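# Tuck chair under desk and park cart in bay

## Task

Roll the office chair fully under the desk so that it finishes upright with every wheel on the floor. Move the utility cart into the yellow-taped bay so that each of its four wheels sits inside the tape line, with none touching the tape. The desk should stay roughly where it started, and everything on it must remain on top with no part overhanging its edges. The robot must not tip over or finish leaning, or the task fails. At the end, release whatever is held and move the robot away.

## Robot and tools

Robot: TidyBot++, a wheeled base 0.54 m long, 0.50 m wide and 0.38 m tall on four powered casters. It carries one seven-joint arm with a two-finger gripper. The shoulder sits 0.12 m ahead of the base centre and 0.68 m above the floor. Links: upper arm 0.42 m, forearm 0.31 m, wrist to hand point 0.31 m. Cameras: base_camera (fixed on the base, 644x364) and wrist_camera (fisheye on the hand, 644x476, looking along the fingers).

Frames (metres): the base frame has its origin on the floor below the base centre, x ahead, y to the left, z up. hand_pose is reported in it, as the point between the finger pads; the hand's own z runs out along the fingers and the fingers close along its y. The odometry frame is where the base frame was at the scene's start; base_odometry counts wheel rotation only, so slip shows up as travel, and it drifts a few cm and degrees over many moves. Heading is in rad, left positive, -3.142 to 3.142. base_tilt is in degrees, forward and right positive.

Tool move: one action per call, all parts starting together. Arguments:
- base: an object of offsets relative to where the base stands when the command begins (or where it last reported itself). translate_m: metres forward (+) or back, -2 to 2. strafe_m: metres left (+) or right, -2 to 2. rotate_rad: radians, counter-clockwise from above positive, -6.3 to 6.3. Translate and strafe together form one straight path.
- joints: absolute targets by name. joint_1_rad (any angle; positive turns the arm clockwise seen from above, opposite to heading), joint_2_rad (-2.249 to 2.249, shoulder, 0 is upright, positive leans forward), joint_3_rad (any angle), joint_4_rad (-2.579 to 2.579, elbow, 0 straight), joint_5_rad (any), joint_6_rad (-2.099 to 2.099, wrist), joint_7_rad (any; at 1.57 with the hand down, fingers open left-right), gripper_pos (0 fully open, about 85 mm gap, to 1 fully closed). All in radians except gripper_pos. Continuous joints take the short way round; send steps under half a turn.
- target: one list of seven numbers, an absolute hand pose in the base frame: x, y, z in metres then quaternion qw, qx, qy, qz. With target, joints may contain only gripper_pos.
- speeds: top-speed caps for this action only: translate_m and strafe_m 0.05 to 0.5 m/s (give only one of them for a combined move), rotate_rad 0.1 to 1.57 rad/s.
- cameras: list of base_camera, wrist_camera or all; [] gives none. blocking: true (default) waits until everything is at rest; false returns in about 0.5 s while motion continues. A newer move overrides only the joints or base it names.
An unknown key makes a call invalid; an out-of-range value gets it refused, and a refused call or an unrequested stop cancels the rest of that reply's move, wait and finished_scene calls.

Tool wait: seconds (0 to 10), optional cameras; returns state and images, earlier if motions settle. stop: brakes all running motions; braked ones report stopped and may keep pressing. zoom_image: camera plus region [x0, y0, x1, y1] in pixels from the top-left, at most 504x504, on the latest image. read_manual: only licence texts. finished_scene: scene = number of the current scene; ends it irreversibly, and the goal must hold without the robot.

Result lines: base_status, joint_status, hand_status give done, moving, off_target, stopped, not_followed, contact_stop, time_out or torque_fault. done for the base only means the wheels turned enough; a blocked base may report done while short. off_target may mean still pushing. joint_positions, hand_pose, hand_target (where joints at target would put the hand), motor_effort in percent with peak in brackets, on_its_own, pictures (order of images), and warnings such as joint command not followed, pose unreachable, ARM HIT, MOTOR HOT, OVER-TEMPERATURE FAULT.

Practical notes: hand moves usually land within about 3 cm; correct by adding (desired minus measured) to the last target. To hold the hand still, resend hand_target, not hand_pose. Loads make the arm sag. A hand pointing down reaches at most about 0.94 m high, only close in. Unreachable targets wander up to 10 s then time_out. The arm does not avoid furniture and keeps pushing.

Avoid: driving into anything at speed; slow to the minimum before touching the chair, cart or desk, even when pushing on purpose. Do not let the arm snag something high while the base moves or turns, and do not reach far out over nearby furniture or swing a stretched arm sideways: the robot can tip. Hard pushes, slams, drops, releasing moving parts, excess gripper force or gripping hard on something still resting, torque faults (arm freezes 10 s) and overheating all count against you. Knocking items off the desk or shoving the desk breaks the goal. When finished, open the gripper and back the base clear.

Each tool is called after ">>>" as name(argument=value, ...) on one line, values as JSON.

## Session

>>> move()

Scene clock: 0.00 s.
base_odometry: x=+0.000 y=+0.000 heading=+0.000
base_tilt: forward=-0.1 right=+0.5
base_status: not commanded
joint_positions: joint_1_rad=+0.019 joint_2_rad=-0.347 joint_3_rad=+3.163 joint_4_rad=-2.534 joint_5_rad=+0.039 joint_6_rad=-0.909 joint_7_rad=+1.553 gripper_pos=+0.000
joint_status: not commanded
motor_effort: joint_1_rad=+0 joint_2_rad=-1 joint_3_rad=+0 joint_4_rad=+14 joint_5_rad=+0 joint_6_rad=+0 joint_7_rad=+1
hand_pose: x=+0.2468 y=-0.0124 z=+0.5852 quat_wxyz=(+0.012, +1.000, -0.017, +0.023) (m; base frame)
hand_target: x=+0.2479 y=-0.0124 z=+0.5857 quat_wxyz=(+0.012, +0.999, -0.017, +0.024) (m; base frame)
hand_status: not commanded
pictures: base_camera, wrist_camera

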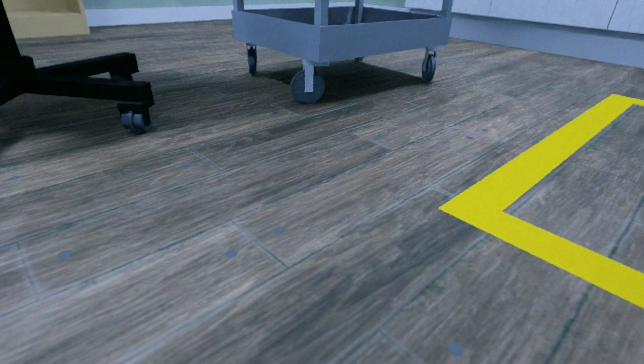

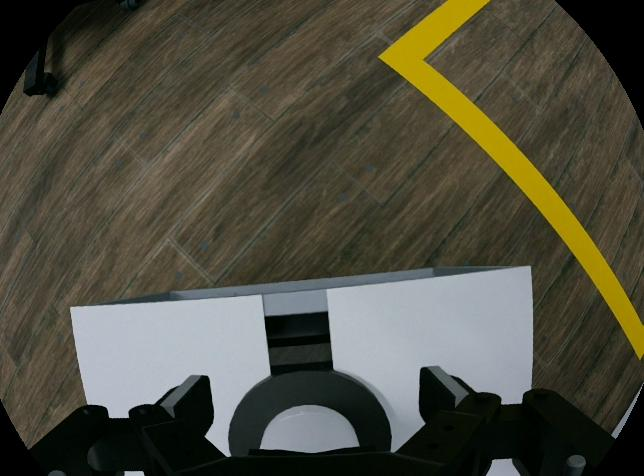

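>>> move(joints={"joint_6_rad":0.3})

>>> move(joints={"joint_1_rad":-1.1})

>>> move(joints={"joint_1_rad":1.1})

Scene clock: 9.77 s.
move: done
base_odometry: x=+0.000 y=+0.000 heading=+0.000
base_tilt: forward=-0.1 right=+0.5
base_status: not commanded
joint_positions: joint_1_rad=+0.019 joint_2_rad=-0.348 joint_3_rad=+3.163 joint_4_rad=-2.534 joint_5_rad=+0.039 joint_6_rad=+0.253 joint_7_rad=+1.553 gripper_pos=+0.000
joint_status: all done
motor_effort: joint_1_rad=+0(1) joint_2_rad=-6(7) joint_3_rad=+0(1) joint_4_rad=+18(19) joint_5_rad=+0(1) joint_6_rad=+9(9) joint_7_rad=+1(1)
hand_pose: x=+0.5235 y=-0.0122 z=+0.7856 quat_wxyz=(+0.010, +0.823, -0.007, +0.568) (m; base frame)
hand_target: x=+0.5290 y=-0.0120 z=+0.8006 quat_wxyz=(+0.010, +0.809, -0.007, +0.588) (m; base frame)
hand_status: not commanded
pictures: base_camera, wrist_camera

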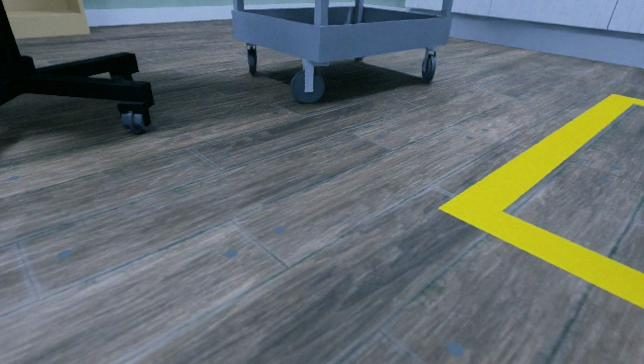

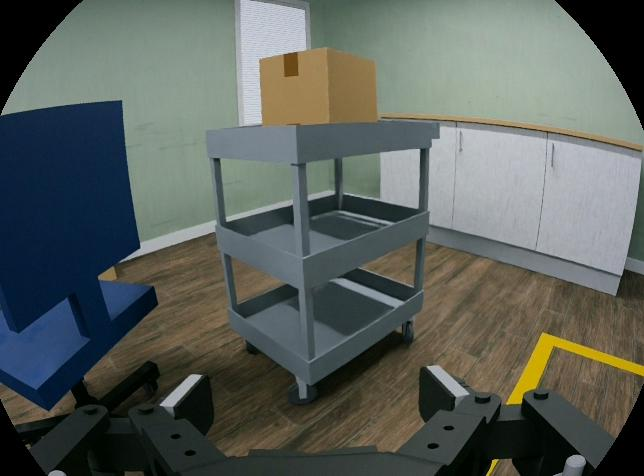

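Scene clock: 12.17 s.
move: done
base_odometry: x=+0.000 y=+0.000 heading=+0.000
base_tilt: forward=-0.1 right=+0.4
base_status: not commanded
joint_positions: joint_1_rad=-1.077 joint_2_rad=-0.348 joint_3_rad=+3.163 joint_4_rad=-2.534 joint_5_rad=+0.039 joint_6_rad=+0.254 joint_7_rad=+1.553 gripper_pos=+0.000
joint_status: all done
motor_effort: joint_1_rad=+0(2) joint_2_rad=-6(7) joint_3_rad=+0(1) joint_4_rad=+19(19) joint_5_rad=+0(1) joint_6_rad=+8(9) joint_7_rad=+0(1)
hand_pose: x=+0.3148 y=+0.3543 z=+0.7858 quat_wxyz=(-0.288, +0.706, +0.422, +0.490) (m; base frame)
hand_target: x=+0.3088 y=+0.3636 z=+0.8006 quat_wxyz=(-0.304, +0.689, +0.424, +0.503) (m; base frame)
hand_status: not commanded
pictures: base_camera, wrist_camera

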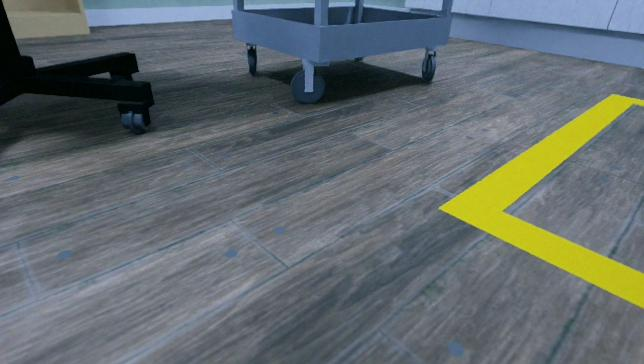

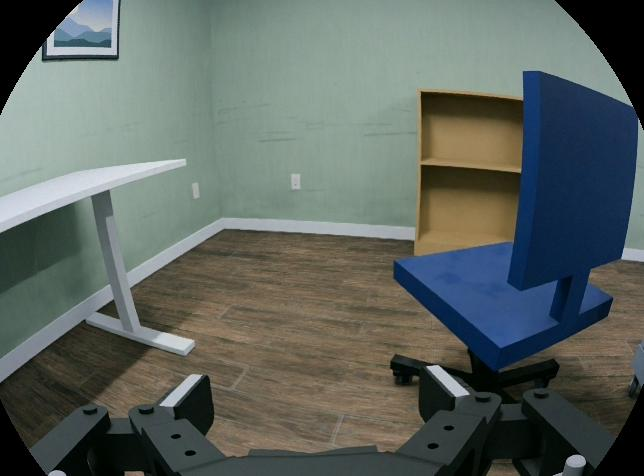

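Scene clock: 15.43 s.
move: done
base_odometry: x=+0.000 y=+0.000 heading=+0.000
base_tilt: forward=-0.2 right=+0.4
base_status: not commanded
joint_positions: joint_1_rad=+1.077 joint_2_rad=-0.348 joint_3_rad=+3.163 joint_4_rad=-2.534 joint_5_rad=+0.039 joint_6_rad=+0.254 joint_7_rad=+1.553 gripper_pos=+0.000
joint_status: all done
motor_effort: joint_1_rad=+0(2) joint_2_rad=-6(7) joint_3_rad=+0(1) joint_4_rad=+19(19) joint_5_rad=+0(1) joint_6_rad=+8(9) joint_7_rad=+1(1)
hand_pose: x=+0.3068 y=-0.3586 z=+0.7860 quat_wxyz=(+0.295, +0.706, -0.421, +0.486) (m; base frame)
hand_target: x=+0.3013 y=-0.3675 z=+0.8006 quat_wxyz=(+0.311, +0.690, -0.422, +0.499) (m; base frame)
hand_status: not commanded
pictures: base_camera, wrist_camera

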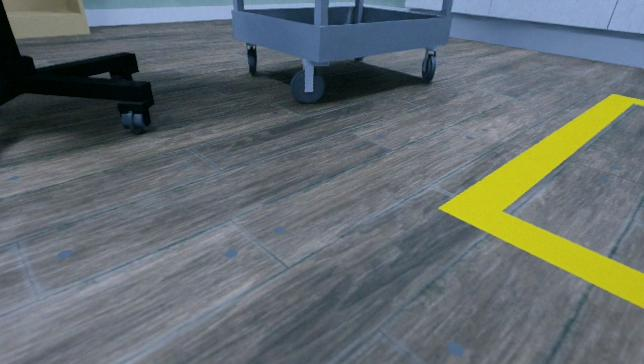

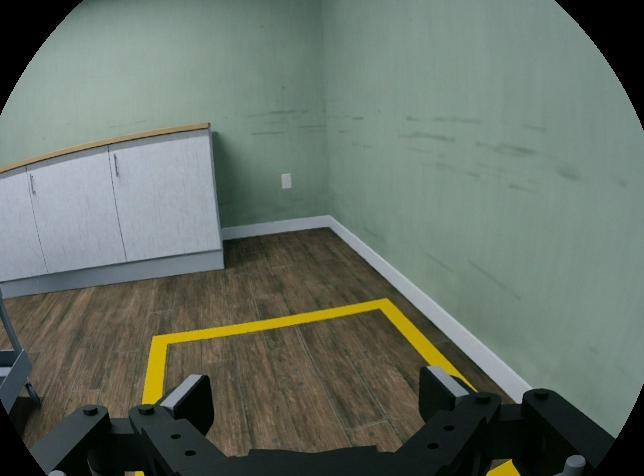

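>>> move(joints={"joint_1_rad":0,"joint_2_rad":-0.8,"joint_4_rad":-1.3,"joint_6_rad":-1.6}, base={"translate_m":0.27,"strafe_m":0.85,"rotate_rad":0.88})

Scene clock: 106.97 s.
move: done
base_odometry: x=+0.270 y=+0.850 heading=+0.881
base_tilt: forward=-0.2 right=+0.4
base_status: done
joint_positions: joint_1_rad=+0.023 joint_2_rad=-0.787 joint_3_rad=+3.159 joint_4_rad=-1.329 joint_5_rad=+0.039 joint_6_rad=-1.564 joint_7_rad=+1.553 gripper_pos=+0.000
joint_status: all done
motor_effort: joint_1_rad=+0(2) joint_2_rad=+13(14) joint_3_rad=+0(2) joint_4_rad=+14(22) joint_5_rad=+0(1) joint_6_rad=+8(9) joint_7_rad=+0(1)
hand_pose: x=+0.2504 y=-0.0205 z=+1.0895 quat_wxyz=(+0.016, +0.868, -0.036, +0.495) (m; base frame)
hand_target: x=+0.2364 y=-0.0187 z=+1.0937 quat_wxyz=(+0.009, +0.867, -0.028, +0.497) (m; base frame)
hand_status: not commanded
pictures: base_camera, wrist_camera

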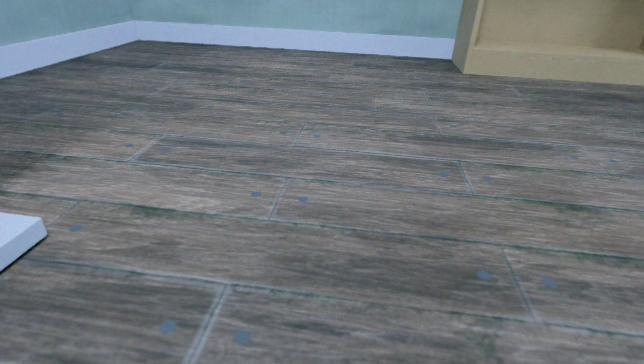

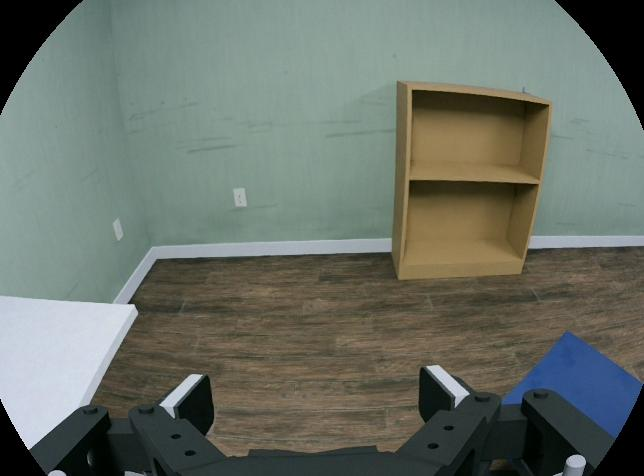

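>>> move(base={"translate_m":1.22,"strafe_m":0.03}, cameras=[])

>>> move(base={"rotate_rad":-1.57})

Scene clock: 122.77 s.
move: done
base_odometry: x=+1.024 y=+1.810 heading=+0.881
base_tilt: forward=-0.1 right=+0.5
base_status: done
joint_positions: joint_1_rad=+0.023 joint_2_rad=-0.797 joint_3_rad=+3.159 joint_4_rad=-1.324 joint_5_rad=+0.039 joint_6_rad=-1.567 joint_7_rad=+1.553 gripper_pos=+0.000
joint_status: not commanded
motor_effort: joint_1_rad=+0(1) joint_2_rad=+14(17) joint_3_rad=+0(1) joint_4_rad=+13(15) joint_5_rad=+0(1) joint_6_rad=+7(9) joint_7_rad=+0(1)
hand_pose: x=+0.2452 y=-0.0203 z=+1.0922 quat_wxyz=(+0.016, +0.865, -0.036, +0.500) (m; base frame)
hand_target: x=+0.2364 y=-0.0187 z=+1.0937 quat_wxyz=(+0.009, +0.867, -0.028, +0.497) (m; base frame)
hand_status: not commanded
pictures: none
No camera images: "cameras" was empty.

Scene clock: 125.07 s.
move: done
base_odometry: x=+1.024 y=+1.810 heading=-0.688
base_tilt: forward=-0.1 right=+0.4
base_status: done
joint_positions: joint_1_rad=+0.021 joint_2_rad=-0.797 joint_3_rad=+3.159 joint_4_rad=-1.324 joint_5_rad=+0.039 joint_6_rad=-1.567 joint_7_rad=+1.553 gripper_pos=+0.000
joint_status: not commanded
motor_effort: joint_1_rad=+0(1) joint_2_rad=+14(15) joint_3_rad=+0(1) joint_4_rad=+13(14) joint_5_rad=+1(1) joint_6_rad=+7(8) joint_7_rad=+1(1)
hand_pose: x=+0.2452 y=-0.0201 z=+1.0922 quat_wxyz=(+0.015, +0.865, -0.035, +0.500) (m; base frame)
hand_target: x=+0.2364 y=-0.0187 z=+1.0937 quat_wxyz=(+0.009, +0.867, -0.028, +0.497) (m; base frame)
hand_status: not commanded
pictures: base_camera, wrist_camera

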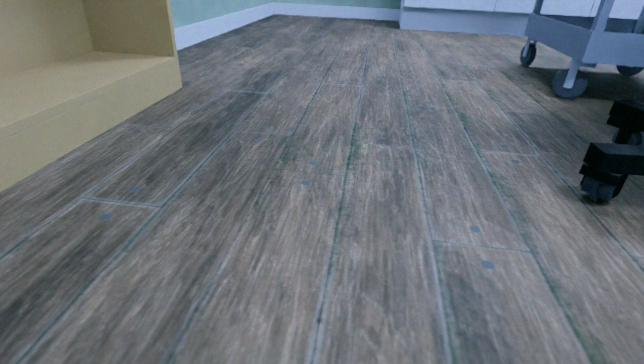

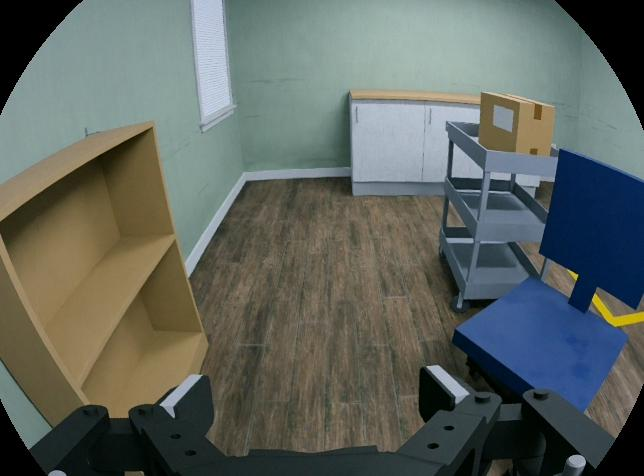

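>>> move(base={"translate_m":1.62,"strafe_m":0.0}, cameras=[])

>>> move(base={"rotate_rad":-1.75})

Scene clock: 143.40 s.
move: done
base_odometry: x=+2.275 y=+0.781 heading=-0.689
base_tilt: forward=-0.1 right=+0.5
base_status: done
joint_positions: joint_1_rad=+0.021 joint_2_rad=-0.797 joint_3_rad=+3.159 joint_4_rad=-1.322 joint_5_rad=+0.039 joint_6_rad=-1.568 joint_7_rad=+1.553 gripper_pos=+0.000
joint_status: not commanded
motor_effort: joint_1_rad=+0(1) joint_2_rad=+13(18) joint_3_rad=+0(1) joint_4_rad=+13(14) joint_5_rad=+0(1) joint_6_rad=+8(8) joint_7_rad=+0(1)
hand_pose: x=+0.2449 y=-0.0201 z=+1.0925 quat_wxyz=(+0.015, +0.865, -0.035, +0.500) (m; base frame)
hand_target: x=+0.2364 y=-0.0187 z=+1.0937 quat_wxyz=(+0.009, +0.867, -0.028, +0.497) (m; base frame)
hand_status: not commanded
pictures: none
No camera images: "cameras" was empty.

Scene clock: 145.80 s.
move: done
base_odometry: x=+2.275 y=+0.781 heading=-2.438
base_tilt: forward=-0.1 right=+0.4
base_status: done
joint_positions: joint_1_rad=+0.021 joint_2_rad=-0.797 joint_3_rad=+3.159 joint_4_rad=-1.322 joint_5_rad=+0.039 joint_6_rad=-1.568 joint_7_rad=+1.553 gripper_pos=+0.000
joint_status: not commanded
motor_effort: joint_1_rad=+0(1) joint_2_rad=+13(15) joint_3_rad=+0(1) joint_4_rad=+13(14) joint_5_rad=+1(1) joint_6_rad=+8(8) joint_7_rad=+0(1)
hand_pose: x=+0.2449 y=-0.0201 z=+1.0925 quat_wxyz=(+0.015, +0.865, -0.035, +0.500) (m; base frame)
hand_target: x=+0.2364 y=-0.0187 z=+1.0937 quat_wxyz=(+0.009, +0.867, -0.028, +0.497) (m; base frame)
hand_status: not commanded
pictures: base_camera, wrist_camera

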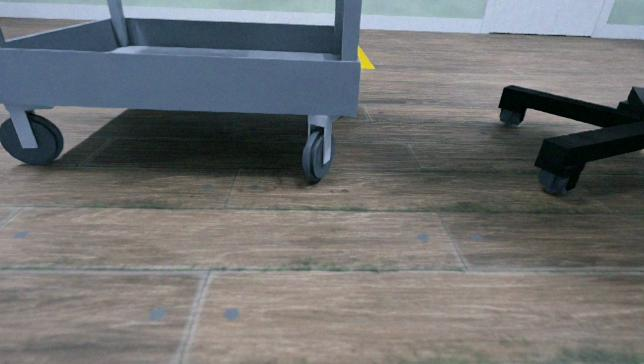

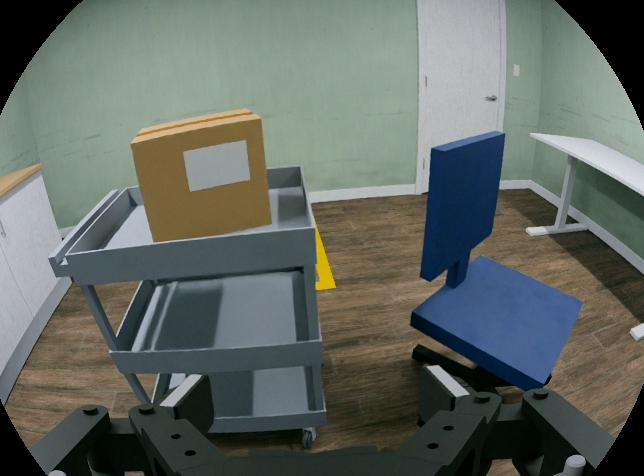

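>>> move(base={"translate_m":0.4,"strafe_m":0.25})

>>> move(base={"translate_m":0.35}, speeds={"translate_m":0.06})

Scene clock: 176.33 s.
move: done
base_odometry: x=+2.131 y=+0.331 heading=-2.439
base_tilt: forward=-0.1 right=+0.4
base_status: done
joint_positions: joint_1_rad=+0.020 joint_2_rad=-0.795 joint_3_rad=+3.160 joint_4_rad=-1.322 joint_5_rad=+0.039 joint_6_rad=-1.568 joint_7_rad=+1.553 gripper_pos=+0.000
joint_status: not commanded
motor_effort: joint_1_rad=+0(1) joint_2_rad=+13(17) joint_3_rad=+0(1) joint_4_rad=+13(14) joint_5_rad=+0(1) joint_6_rad=+8(8) joint_7_rad=+0(1)
hand_pose: x=+0.2458 y=-0.0201 z=+1.0923 quat_wxyz=(+0.015, +0.866, -0.034, +0.499) (m; base frame)
hand_target: x=+0.2364 y=-0.0187 z=+1.0937 quat_wxyz=(+0.009, +0.867, -0.028, +0.497) (m; base frame)
hand_status: not commanded
pictures: base_camera, wrist_camera

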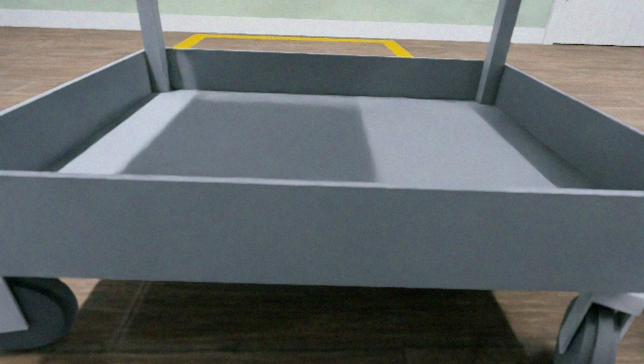

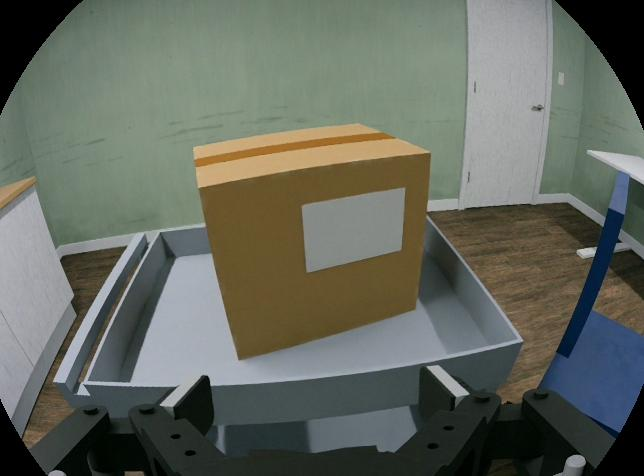

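Scene clock: 182.67 s.
move: done
base_odometry: x=+1.865 y=+0.106 heading=-2.438
base_tilt: forward=-0.7 right=+0.3
base_status: done
joint_positions: joint_1_rad=+0.020 joint_2_rad=-0.798 joint_3_rad=+3.160 joint_4_rad=-1.322 joint_5_rad=+0.039 joint_6_rad=-1.568 joint_7_rad=+1.553 gripper_pos=+0.000
joint_status: not commanded
motor_effort: joint_1_rad=+0(1) joint_2_rad=+15(18) joint_3_rad=+0(2) joint_4_rad=+12(14) joint_5_rad=+0(1) joint_6_rad=+8(8) joint_7_rad=+1(1)
hand_pose: x=+0.2443 y=-0.0201 z=+1.0928 quat_wxyz=(+0.015, +0.865, -0.034, +0.501) (m; base frame)
hand_target: x=+0.2364 y=-0.0187 z=+1.0937 quat_wxyz=(+0.009, +0.867, -0.028, +0.497) (m; base frame)
hand_status: not commanded
pictures: base_camera, wrist_camera

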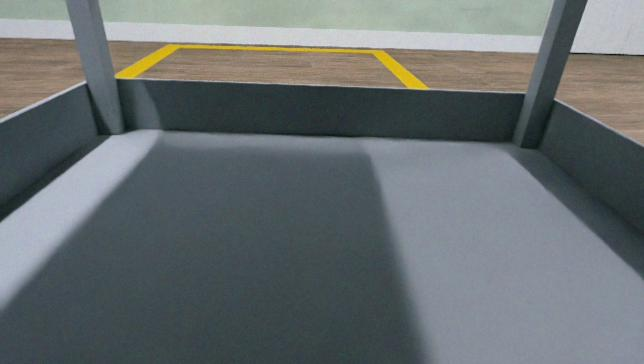

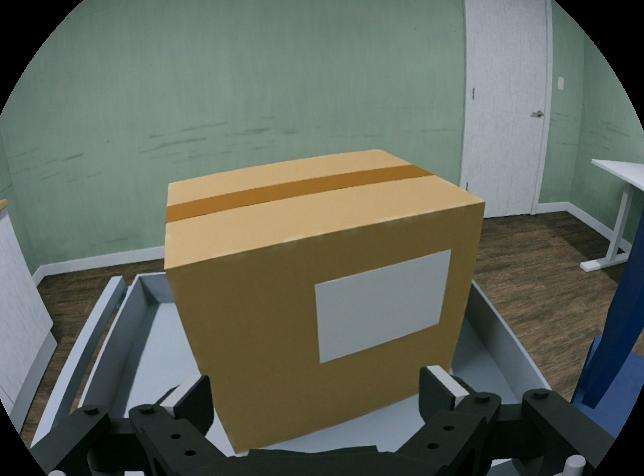

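>>> move(base={"rotate_rad":0.17}, speeds={"rotate_rad":0.1}, cameras=[])

>>> move(base={"translate_m":0.5}, speeds={"translate_m":0.09})

Scene clock: 203.10 s.
move: done
base_odometry: x=+1.865 y=+0.105 heading=-2.270
base_tilt: forward=-0.4 right=+0.3
base_status: done
joint_positions: joint_1_rad=+0.019 joint_2_rad=-0.799 joint_3_rad=+3.160 joint_4_rad=-1.322 joint_5_rad=+0.039 joint_6_rad=-1.568 joint_7_rad=+1.553 gripper_pos=+0.000
joint_status: not commanded
motor_effort: joint_1_rad=+0(1) joint_2_rad=+12(18) joint_3_rad=+1(2) joint_4_rad=+14(15) joint_5_rad=+1(1) joint_6_rad=+7(8) joint_7_rad=+1(1)
hand_pose: x=+0.2441 y=-0.0201 z=+1.0930 quat_wxyz=(+0.015, +0.865, -0.034, +0.501) (m; base frame)
hand_target: x=+0.2364 y=-0.0187 z=+1.0937 quat_wxyz=(+0.009, +0.867, -0.028, +0.497) (m; base frame)
hand_status: not commanded
pictures: none
No camera images: "cameras" was empty.

Scene clock: 209.27 s.
move: done
base_odometry: x=+1.543 y=-0.277 heading=-2.269
base_tilt: forward=-0.7 right=+0.3
base_status: done
joint_positions: joint_1_rad=+0.014 joint_2_rad=-0.800 joint_3_rad=+3.163 joint_4_rad=-1.320 joint_5_rad=+0.039 joint_6_rad=-1.569 joint_7_rad=+1.553 gripper_pos=+0.000
joint_status: not commanded
motor_effort: joint_1_rad=+0(3) joint_2_rad=+13(21) joint_3_rad=+1(4) joint_4_rad=+13(14) joint_5_rad=+0(1) joint_6_rad=+7(8) joint_7_rad=+0(1)
hand_pose: x=+0.2432 y=-0.0206 z=+1.0938 quat_wxyz=(+0.013, +0.864, -0.034, +0.502) (m; base frame)
hand_target: x=+0.2364 y=-0.0187 z=+1.0937 quat_wxyz=(+0.009, +0.867, -0.028, +0.497) (m; base frame)
hand_status: not commanded
pictures: base_camera, wrist_camera

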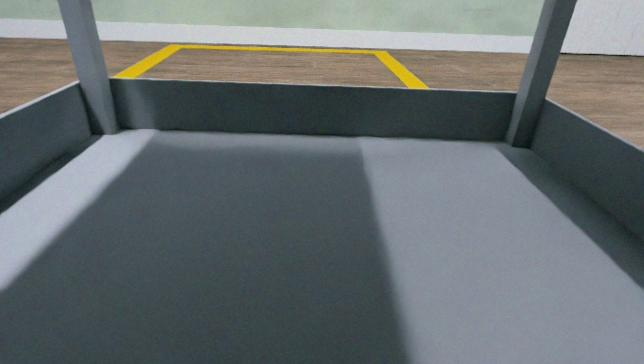

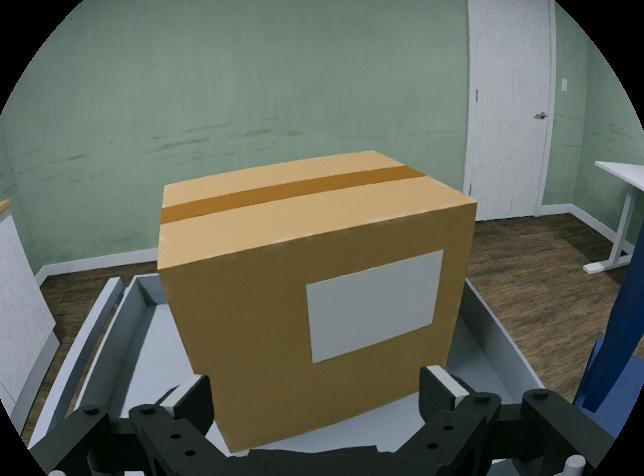

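>>> wait(seconds=1)

Scene clock: 216.40 s.
base_odometry: x=+1.543 y=-0.277 heading=-2.269
base_tilt: forward=-0.7 right=+0.3
base_status: done
joint_positions: joint_1_rad=+0.014 joint_2_rad=-0.800 joint_3_rad=+3.163 joint_4_rad=-1.320 joint_5_rad=+0.039 joint_6_rad=-1.569 joint_7_rad=+1.553 gripper_pos=+0.000
joint_status: not commanded
motor_effort: joint_1_rad=+0(3) joint_2_rad=+14(21) joint_3_rad=+0(4) joint_4_rad=+13(14) joint_5_rad=+0(1) joint_6_rad=+7(8) joint_7_rad=+0(1)
hand_pose: x=+0.2432 y=-0.0206 z=+1.0938 quat_wxyz=(+0.013, +0.864, -0.034, +0.502) (m; base frame)
hand_target: x=+0.2364 y=-0.0187 z=+1.0937 quat_wxyz=(+0.009, +0.867, -0.028, +0.497) (m; base frame)
hand_status: not commanded
wait: 1.00 s; at rest from the start
pictures: base_camera, wrist_camera

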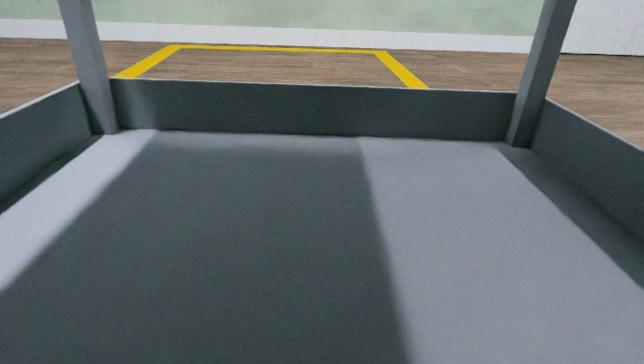

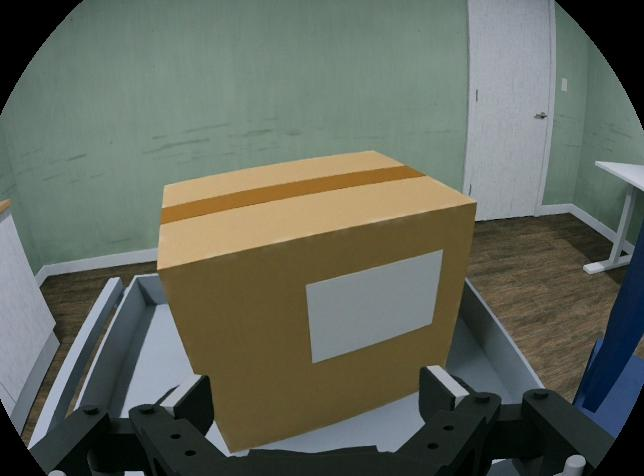

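>>> move(base={"translate_m":-0.08}, cameras=[])

>>> move(base={"strafe_m":-0.16}, cameras=[])

>>> move(base={"translate_m":0.12}, speeds={"translate_m":0.06})

>>> move(base={"translate_m":0.1,"strafe_m":-0.08,"rotate_rad":0.2}, speeds={"translate_m":0.06,"rotate_rad":0.1})

Scene clock: 251.47 s.
move: done
base_odometry: x=+1.595 y=-0.215 heading=-2.270
base_tilt: forward=-0.1 right=+0.4
base_status: done
joint_positions: joint_1_rad=+0.014 joint_2_rad=-0.805 joint_3_rad=+3.162 joint_4_rad=-1.319 joint_5_rad=+0.039 joint_6_rad=-1.570 joint_7_rad=+1.553 gripper_pos=+0.000
joint_status: not commanded
motor_effort: joint_1_rad=+0(2) joint_2_rad=+14(18) joint_3_rad=+0(3) joint_4_rad=+13(17) joint_5_rad=+0(2) joint_6_rad=+8(8) joint_7_rad=+1(1)
hand_pose: x=+0.2408 y=-0.0202 z=+1.0946 quat_wxyz=(+0.013, +0.863, -0.033, +0.505) (m; base frame)
hand_target: x=+0.2364 y=-0.0187 z=+1.0937 quat_wxyz=(+0.009, +0.867, -0.028, +0.497) (m; base frame)
hand_status: not commanded
pictures: none
No camera images: "cameras" was empty.

Scene clock: 252.83 s.
move: done
base_odometry: x=+1.472 y=-0.112 heading=-2.270
base_tilt: forward=-0.1 right=+0.4
base_status: done
joint_positions: joint_1_rad=+0.009 joint_2_rad=-0.805 joint_3_rad=+3.166 joint_4_rad=-1.319 joint_5_rad=+0.039 joint_6_rad=-1.570 joint_7_rad=+1.553 gripper_pos=+0.000
joint_status: not commanded
motor_effort: joint_1_rad=+0(2) joint_2_rad=+14(15) joint_3_rad=+0(3) joint_4_rad=+13(13) joint_5_rad=+0(1) joint_6_rad=+8(8) joint_7_rad=+1(1)
hand_pose: x=+0.2408 y=-0.0213 z=+1.0946 quat_wxyz=(+0.011, +0.863, -0.033, +0.505) (m; base frame)
hand_target: x=+0.2364 y=-0.0187 z=+1.0937 quat_wxyz=(+0.009, +0.867, -0.028, +0.497) (m; base frame)
hand_status: not commanded
pictures: none
No camera images: "cameras" was empty.

Scene clock: 255.30 s.
move: done
base_odometry: x=+1.395 y=-0.204 heading=-2.270
base_tilt: forward=-0.2 right=+0.4
base_status: done
joint_positions: joint_1_rad=+0.009 joint_2_rad=-0.803 joint_3_rad=+3.166 joint_4_rad=-1.319 joint_5_rad=+0.039 joint_6_rad=-1.570 joint_7_rad=+1.553 gripper_pos=+0.000
joint_status: not commanded
motor_effort: joint_1_rad=+0(1) joint_2_rad=+14(18) joint_3_rad=+0(1) joint_4_rad=+13(14) joint_5_rad=+0(1) joint_6_rad=+7(8) joint_7_rad=+1(1)
hand_pose: x=+0.2418 y=-0.0213 z=+1.0943 quat_wxyz=(+0.011, +0.863, -0.033, +0.503) (m; base frame)
hand_target: x=+0.2364 y=-0.0187 z=+1.0937 quat_wxyz=(+0.009, +0.867, -0.028, +0.497) (m; base frame)
hand_status: not commanded
pictures: base_camera, wrist_camera

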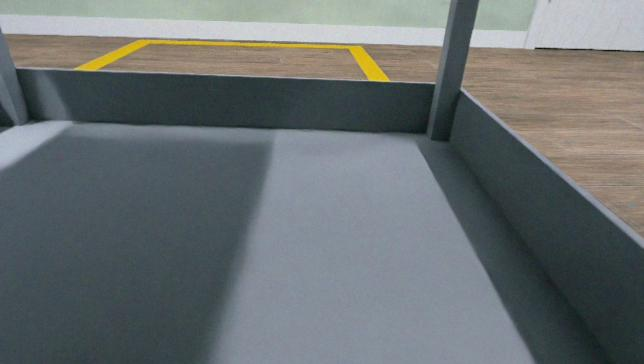

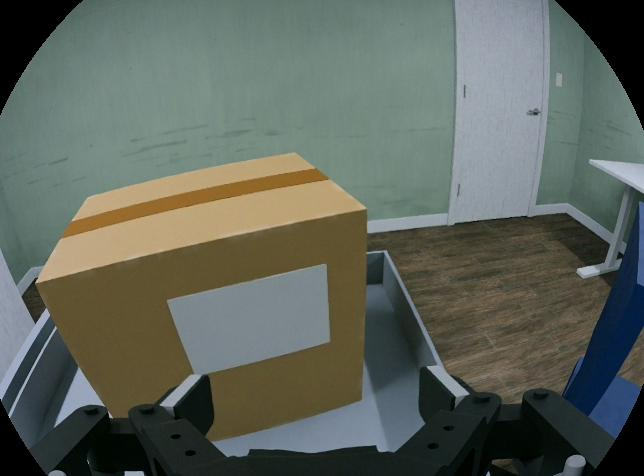

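Scene clock: 257.90 s.
move: done
base_odometry: x=+1.269 y=-0.229 heading=-2.070
base_tilt: forward=-0.1 right=+0.5
base_status: done
joint_positions: joint_1_rad=+0.009 joint_2_rad=-0.803 joint_3_rad=+3.166 joint_4_rad=-1.319 joint_5_rad=+0.039 joint_6_rad=-1.570 joint_7_rad=+1.553 gripper_pos=+0.000
joint_status: not commanded
motor_effort: joint_1_rad=+0(1) joint_2_rad=+14(16) joint_3_rad=+0(2) joint_4_rad=+13(14) joint_5_rad=+0(1) joint_6_rad=+8(8) joint_7_rad=+1(1)
hand_pose: x=+0.2419 y=-0.0212 z=+1.0943 quat_wxyz=(+0.011, +0.863, -0.033, +0.503) (m; base frame)
hand_target: x=+0.2364 y=-0.0187 z=+1.0937 quat_wxyz=(+0.009, +0.867, -0.028, +0.497) (m; base frame)
hand_status: not commanded
pictures: base_camera, wrist_camera

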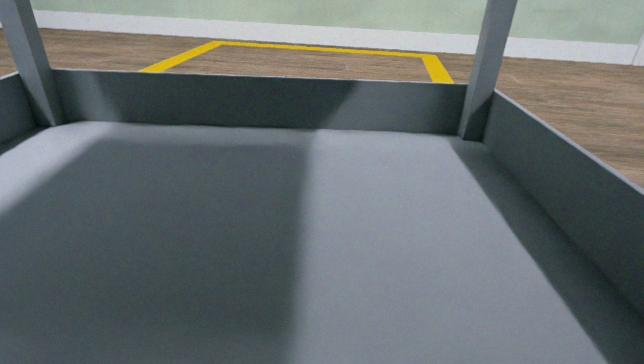

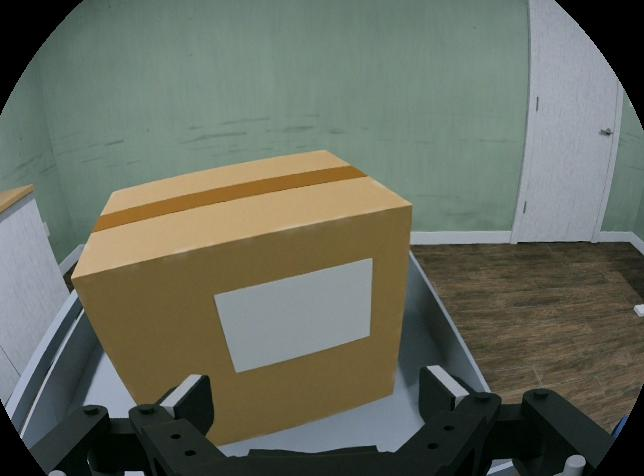

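>>> move(base={"translate_m":0.13,"strafe_m":-0.15,"rotate_rad":0.3}, speeds={"translate_m":0.07,"rotate_rad":0.11}, cameras=[])

>>> move(base={"translate_m":0.13,"strafe_m":-0.15,"rotate_rad":0.3}, speeds={"translate_m":0.07,"rotate_rad":0.11})

Scene clock: 277.90 s.
move: done
base_odometry: x=+1.075 y=-0.271 heading=-1.769
base_tilt: forward=-0.1 right=+0.5
base_status: done
joint_positions: joint_1_rad=+0.009 joint_2_rad=-0.803 joint_3_rad=+3.165 joint_4_rad=-1.319 joint_5_rad=+0.039 joint_6_rad=-1.570 joint_7_rad=+1.553 gripper_pos=+0.000
joint_status: not commanded
motor_effort: joint_1_rad=+0(2) joint_2_rad=+14(18) joint_3_rad=+0(2) joint_4_rad=+13(14) joint_5_rad=+0(1) joint_6_rad=+8(8) joint_7_rad=+1(1)
hand_pose: x=+0.2420 y=-0.0209 z=+1.0942 quat_wxyz=(+0.011, +0.863, -0.033, +0.503) (m; base frame)
hand_target: x=+0.2364 y=-0.0187 z=+1.0937 quat_wxyz=(+0.009, +0.867, -0.028, +0.497) (m; base frame)
hand_status: not commanded
pictures: none
No camera images: "cameras" was empty.

Scene clock: 281.23 s.
move: done
base_odometry: x=+0.903 y=-0.369 heading=-1.469
base_tilt: forward=-0.1 right=+0.5
base_status: done
joint_positions: joint_1_rad=+0.009 joint_2_rad=-0.803 joint_3_rad=+3.165 joint_4_rad=-1.319 joint_5_rad=+0.039 joint_6_rad=-1.570 joint_7_rad=+1.553 gripper_pos=+0.000
joint_status: not commanded
motor_effort: joint_1_rad=+0(2) joint_2_rad=+14(16) joint_3_rad=+0(1) joint_4_rad=+13(14) joint_5_rad=+1(1) joint_6_rad=+7(8) joint_7_rad=+1(1)
hand_pose: x=+0.2420 y=-0.0207 z=+1.0942 quat_wxyz=(+0.011, +0.863, -0.032, +0.503) (m; base frame)
hand_target: x=+0.2364 y=-0.0187 z=+1.0937 quat_wxyz=(+0.009, +0.867, -0.028, +0.497) (m; base frame)
hand_status: not commanded
pictures: base_camera, wrist_camera

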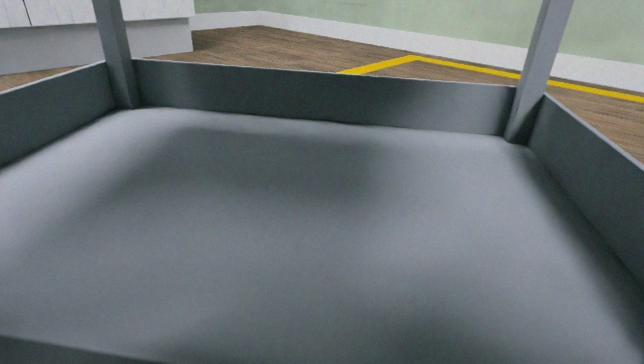

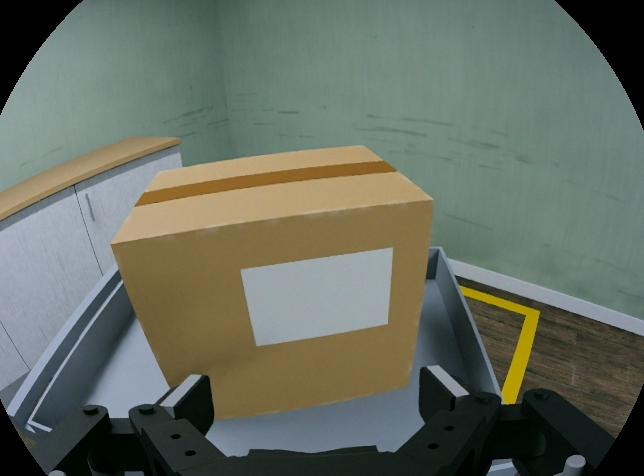

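>>> move(base={"translate_m":0.17,"strafe_m":-0.15,"rotate_rad":0.36}, speeds={"translate_m":0.07,"rotate_rad":0.11}, cameras=[])

>>> move(base={"translate_m":0.17,"strafe_m":-0.15,"rotate_rad":0.4}, speeds={"translate_m":0.07,"rotate_rad":0.11})

Scene clock: 302.77 s.
move: done
base_odometry: x=+0.771 y=-0.553 heading=-1.109
base_tilt: forward=-0.2 right=+0.5
base_status: done
joint_positions: joint_1_rad=+0.009 joint_2_rad=-0.802 joint_3_rad=+3.165 joint_4_rad=-1.319 joint_5_rad=+0.039 joint_6_rad=-1.570 joint_7_rad=+1.553 gripper_pos=+0.000
joint_status: not commanded
motor_effort: joint_1_rad=+0(2) joint_2_rad=+14(16) joint_3_rad=+0(1) joint_4_rad=+13(14) joint_5_rad=+0(1) joint_6_rad=+7(8) joint_7_rad=+1(1)
hand_pose: x=+0.2420 y=-0.0206 z=+1.0942 quat_wxyz=(+0.011, +0.863, -0.032, +0.503) (m; base frame)
hand_target: x=+0.2364 y=-0.0187 z=+1.0937 quat_wxyz=(+0.009, +0.867, -0.028, +0.497) (m; base frame)
hand_status: not commanded
pictures: none
No camera images: "cameras" was empty.

Scene clock: 306.80 s.
move: done
base_odometry: x=+0.712 y=-0.772 heading=-0.710
base_tilt: forward=-0.1 right=+0.5
base_status: done
joint_positions: joint_1_rad=+0.009 joint_2_rad=-0.803 joint_3_rad=+3.164 joint_4_rad=-1.319 joint_5_rad=+0.039 joint_6_rad=-1.570 joint_7_rad=+1.553 gripper_pos=+0.000
joint_status: not commanded
motor_effort: joint_1_rad=+0(1) joint_2_rad=+14(18) joint_3_rad=+0(2) joint_4_rad=+13(14) joint_5_rad=+0(1) joint_6_rad=+7(8) joint_7_rad=+0(1)
hand_pose: x=+0.2419 y=-0.0205 z=+1.0943 quat_wxyz=(+0.011, +0.863, -0.032, +0.503) (m; base frame)
hand_target: x=+0.2364 y=-0.0187 z=+1.0937 quat_wxyz=(+0.009, +0.867, -0.028, +0.497) (m; base frame)
hand_status: not commanded
pictures: base_camera, wrist_camera

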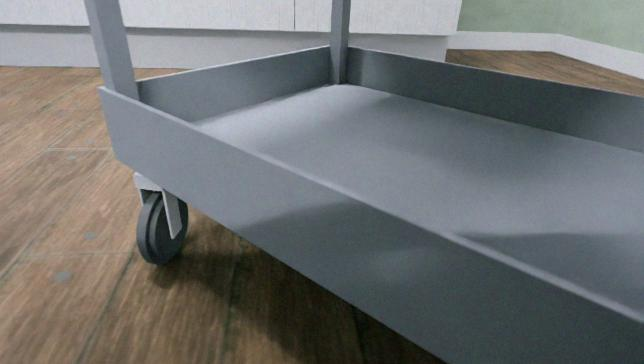

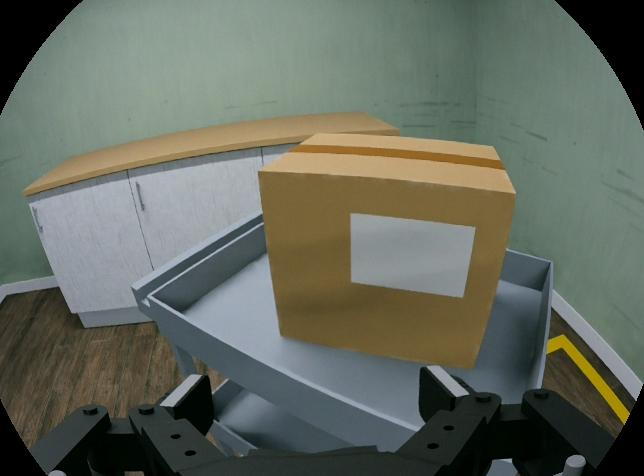

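>>> move(base={"translate_m":-0.2}, cameras=[])

>>> move(base={"rotate_rad":-0.7})

Scene clock: 331.60 s.
move: done
base_odometry: x=+0.560 y=-0.642 heading=-0.710
base_tilt: forward=+0.0 right=+0.4
base_status: done
joint_positions: joint_1_rad=+0.009 joint_2_rad=-0.808 joint_3_rad=+3.164 joint_4_rad=-1.318 joint_5_rad=+0.039 joint_6_rad=-1.571 joint_7_rad=+1.553 gripper_pos=+0.000
joint_status: not commanded
motor_effort: joint_1_rad=+0(1) joint_2_rad=+14(19) joint_3_rad=+0(1) joint_4_rad=+13(15) joint_5_rad=+0(1) joint_6_rad=+7(8) joint_7_rad=+1(1)
hand_pose: x=+0.2395 y=-0.0205 z=+1.0951 quat_wxyz=(+0.011, +0.862, -0.032, +0.506) (m; base frame)
hand_target: x=+0.2364 y=-0.0187 z=+1.0937 quat_wxyz=(+0.009, +0.867, -0.028, +0.497) (m; base frame)
hand_status: not commanded
pictures: none
No camera images: "cameras" was empty.

Scene clock: 333.23 s.
move: done
base_odometry: x=+0.560 y=-0.642 heading=-1.409
base_tilt: forward=-0.1 right=+0.4
base_status: done
joint_positions: joint_1_rad=+0.009 joint_2_rad=-0.808 joint_3_rad=+3.164 joint_4_rad=-1.318 joint_5_rad=+0.039 joint_6_rad=-1.571 joint_7_rad=+1.553 gripper_pos=+0.000
joint_status: not commanded
motor_effort: joint_1_rad=+0(1) joint_2_rad=+14(16) joint_3_rad=+0(1) joint_4_rad=+13(14) joint_5_rad=+0(1) joint_6_rad=+7(8) joint_7_rad=+1(1)
hand_pose: x=+0.2395 y=-0.0205 z=+1.0951 quat_wxyz=(+0.011, +0.862, -0.032, +0.506) (m; base frame)
hand_target: x=+0.2364 y=-0.0187 z=+1.0937 quat_wxyz=(+0.009, +0.867, -0.028, +0.497) (m; base frame)
hand_status: not commanded
pictures: base_camera, wrist_camera

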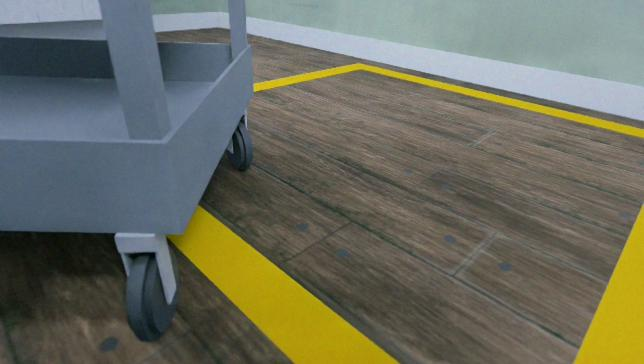

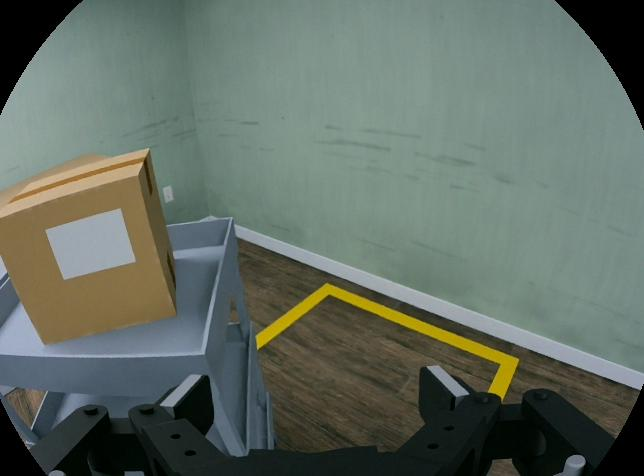

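>>> move(base={"strafe_m":0.2,"translate_m":0.15}, cameras=[])

>>> move(base={"translate_m":0.1}, speeds={"translate_m":0.06}, cameras=[])

>>> move(base={"translate_m":0.23,"strafe_m":-0.14,"rotate_rad":0.36}, speeds={"translate_m":0.08,"rotate_rad":0.11})

>>> move(base={"translate_m":-0.25})

Scene clock: 357.20 s.
move: done
base_odometry: x=+0.782 y=-0.758 heading=-1.409
base_tilt: forward=-0.1 right=+0.5
base_status: done
joint_positions: joint_1_rad=+0.009 joint_2_rad=-0.800 joint_3_rad=+3.161 joint_4_rad=-1.318 joint_5_rad=+0.039 joint_6_rad=-1.571 joint_7_rad=+1.553 gripper_pos=+0.000
joint_status: not commanded
motor_effort: joint_1_rad=+0(2) joint_2_rad=+14(17) joint_3_rad=+0(2) joint_4_rad=+12(14) joint_5_rad=+0(1) joint_6_rad=+7(8) joint_7_rad=+0(1)
hand_pose: x=+0.2428 y=-0.0193 z=+1.0942 quat_wxyz=(+0.012, +0.864, -0.031, +0.502) (m; base frame)
hand_target: x=+0.2364 y=-0.0187 z=+1.0937 quat_wxyz=(+0.009, +0.867, -0.028, +0.497) (m; base frame)
hand_status: not commanded
pictures: none
No camera images: "cameras" was empty.

Scene clock: 359.43 s.
move: done
base_odometry: x=+0.798 y=-0.855 heading=-1.409
base_tilt: forward=-0.2 right=+0.4
base_status: done
joint_positions: joint_1_rad=+0.009 joint_2_rad=-0.801 joint_3_rad=+3.161 joint_4_rad=-1.318 joint_5_rad=+0.039 joint_6_rad=-1.571 joint_7_rad=+1.553 gripper_pos=+0.000
joint_status: not commanded
motor_effort: joint_1_rad=+1(1) joint_2_rad=+14(18) joint_3_rad=+0(1) joint_4_rad=+13(14) joint_5_rad=+0(1) joint_6_rad=+7(8) joint_7_rad=+1(1)
hand_pose: x=+0.2425 y=-0.0193 z=+1.0943 quat_wxyz=(+0.012, +0.864, -0.031, +0.503) (m; base frame)
hand_target: x=+0.2364 y=-0.0187 z=+1.0937 quat_wxyz=(+0.009, +0.867, -0.028, +0.497) (m; base frame)
hand_status: not commanded
pictures: none
No camera images: "cameras" was empty.

Scene clock: 363.37 s.
move: done
base_odometry: x=+0.697 y=-1.104 heading=-1.050
base_tilt: forward=-1.5 right=+0.4
base_status: done
joint_positions: joint_1_rad=+0.009 joint_2_rad=-0.801 joint_3_rad=+3.161 joint_4_rad=-1.318 joint_5_rad=+0.039 joint_6_rad=-1.571 joint_7_rad=+1.553 gripper_pos=+0.000
joint_status: not commanded
motor_effort: joint_1_rad=+0(1) joint_2_rad=+15(17) joint_3_rad=+0(2) joint_4_rad=+13(14) joint_5_rad=+0(1) joint_6_rad=+7(8) joint_7_rad=+1(1)
hand_pose: x=+0.2425 y=-0.0193 z=+1.0943 quat_wxyz=(+0.012, +0.864, -0.031, +0.503) (m; base frame)
hand_target: x=+0.2364 y=-0.0187 z=+1.0937 quat_wxyz=(+0.009, +0.867, -0.028, +0.497) (m; base frame)
hand_status: not commanded
pictures: base_camera, wrist_camera

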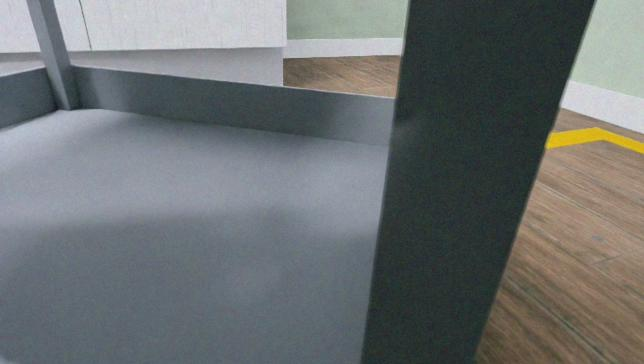

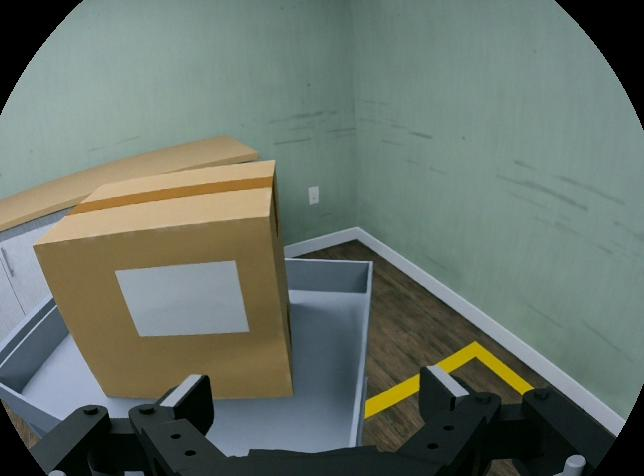

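Scene clock: 365.03 s.
move: done
base_odometry: x=+0.573 y=-0.887 heading=-1.050
base_tilt: forward=-0.1 right=+0.4
base_status: done
joint_positions: joint_1_rad=+0.009 joint_2_rad=-0.807 joint_3_rad=+3.161 joint_4_rad=-1.319 joint_5_rad=+0.039 joint_6_rad=-1.573 joint_7_rad=+1.553 gripper_pos=+0.000
joint_status: not commanded
motor_effort: joint_1_rad=+0(1) joint_2_rad=+14(18) joint_3_rad=+0(1) joint_4_rad=+13(17) joint_5_rad=+0(1) joint_6_rad=+7(8) joint_7_rad=+0(1)
hand_pose: x=+0.2400 y=-0.0193 z=+1.0939 quat_wxyz=(+0.012, +0.863, -0.031, +0.504) (m; base frame)
hand_target: x=+0.2364 y=-0.0187 z=+1.0937 quat_wxyz=(+0.009, +0.867, -0.028, +0.497) (m; base frame)
hand_status: not commanded
pictures: base_camera, wrist_camera

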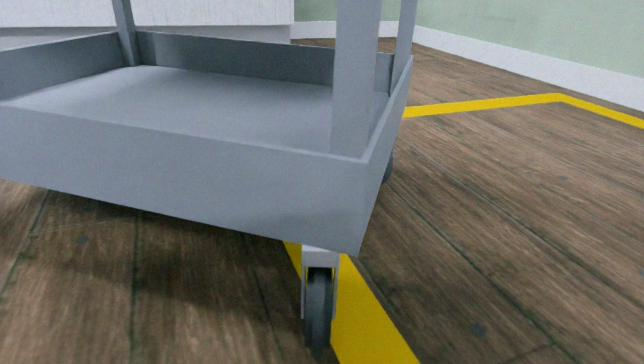

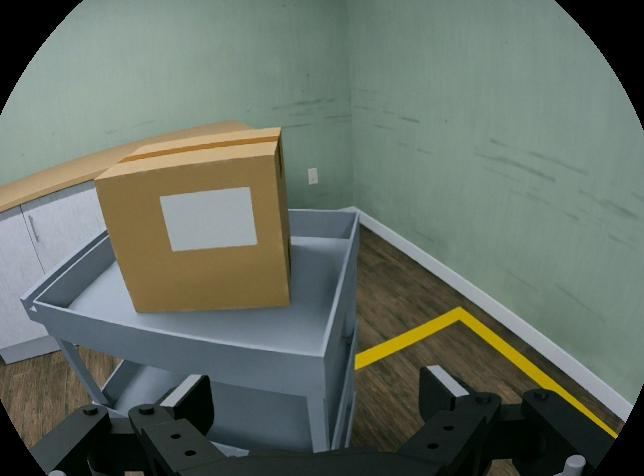

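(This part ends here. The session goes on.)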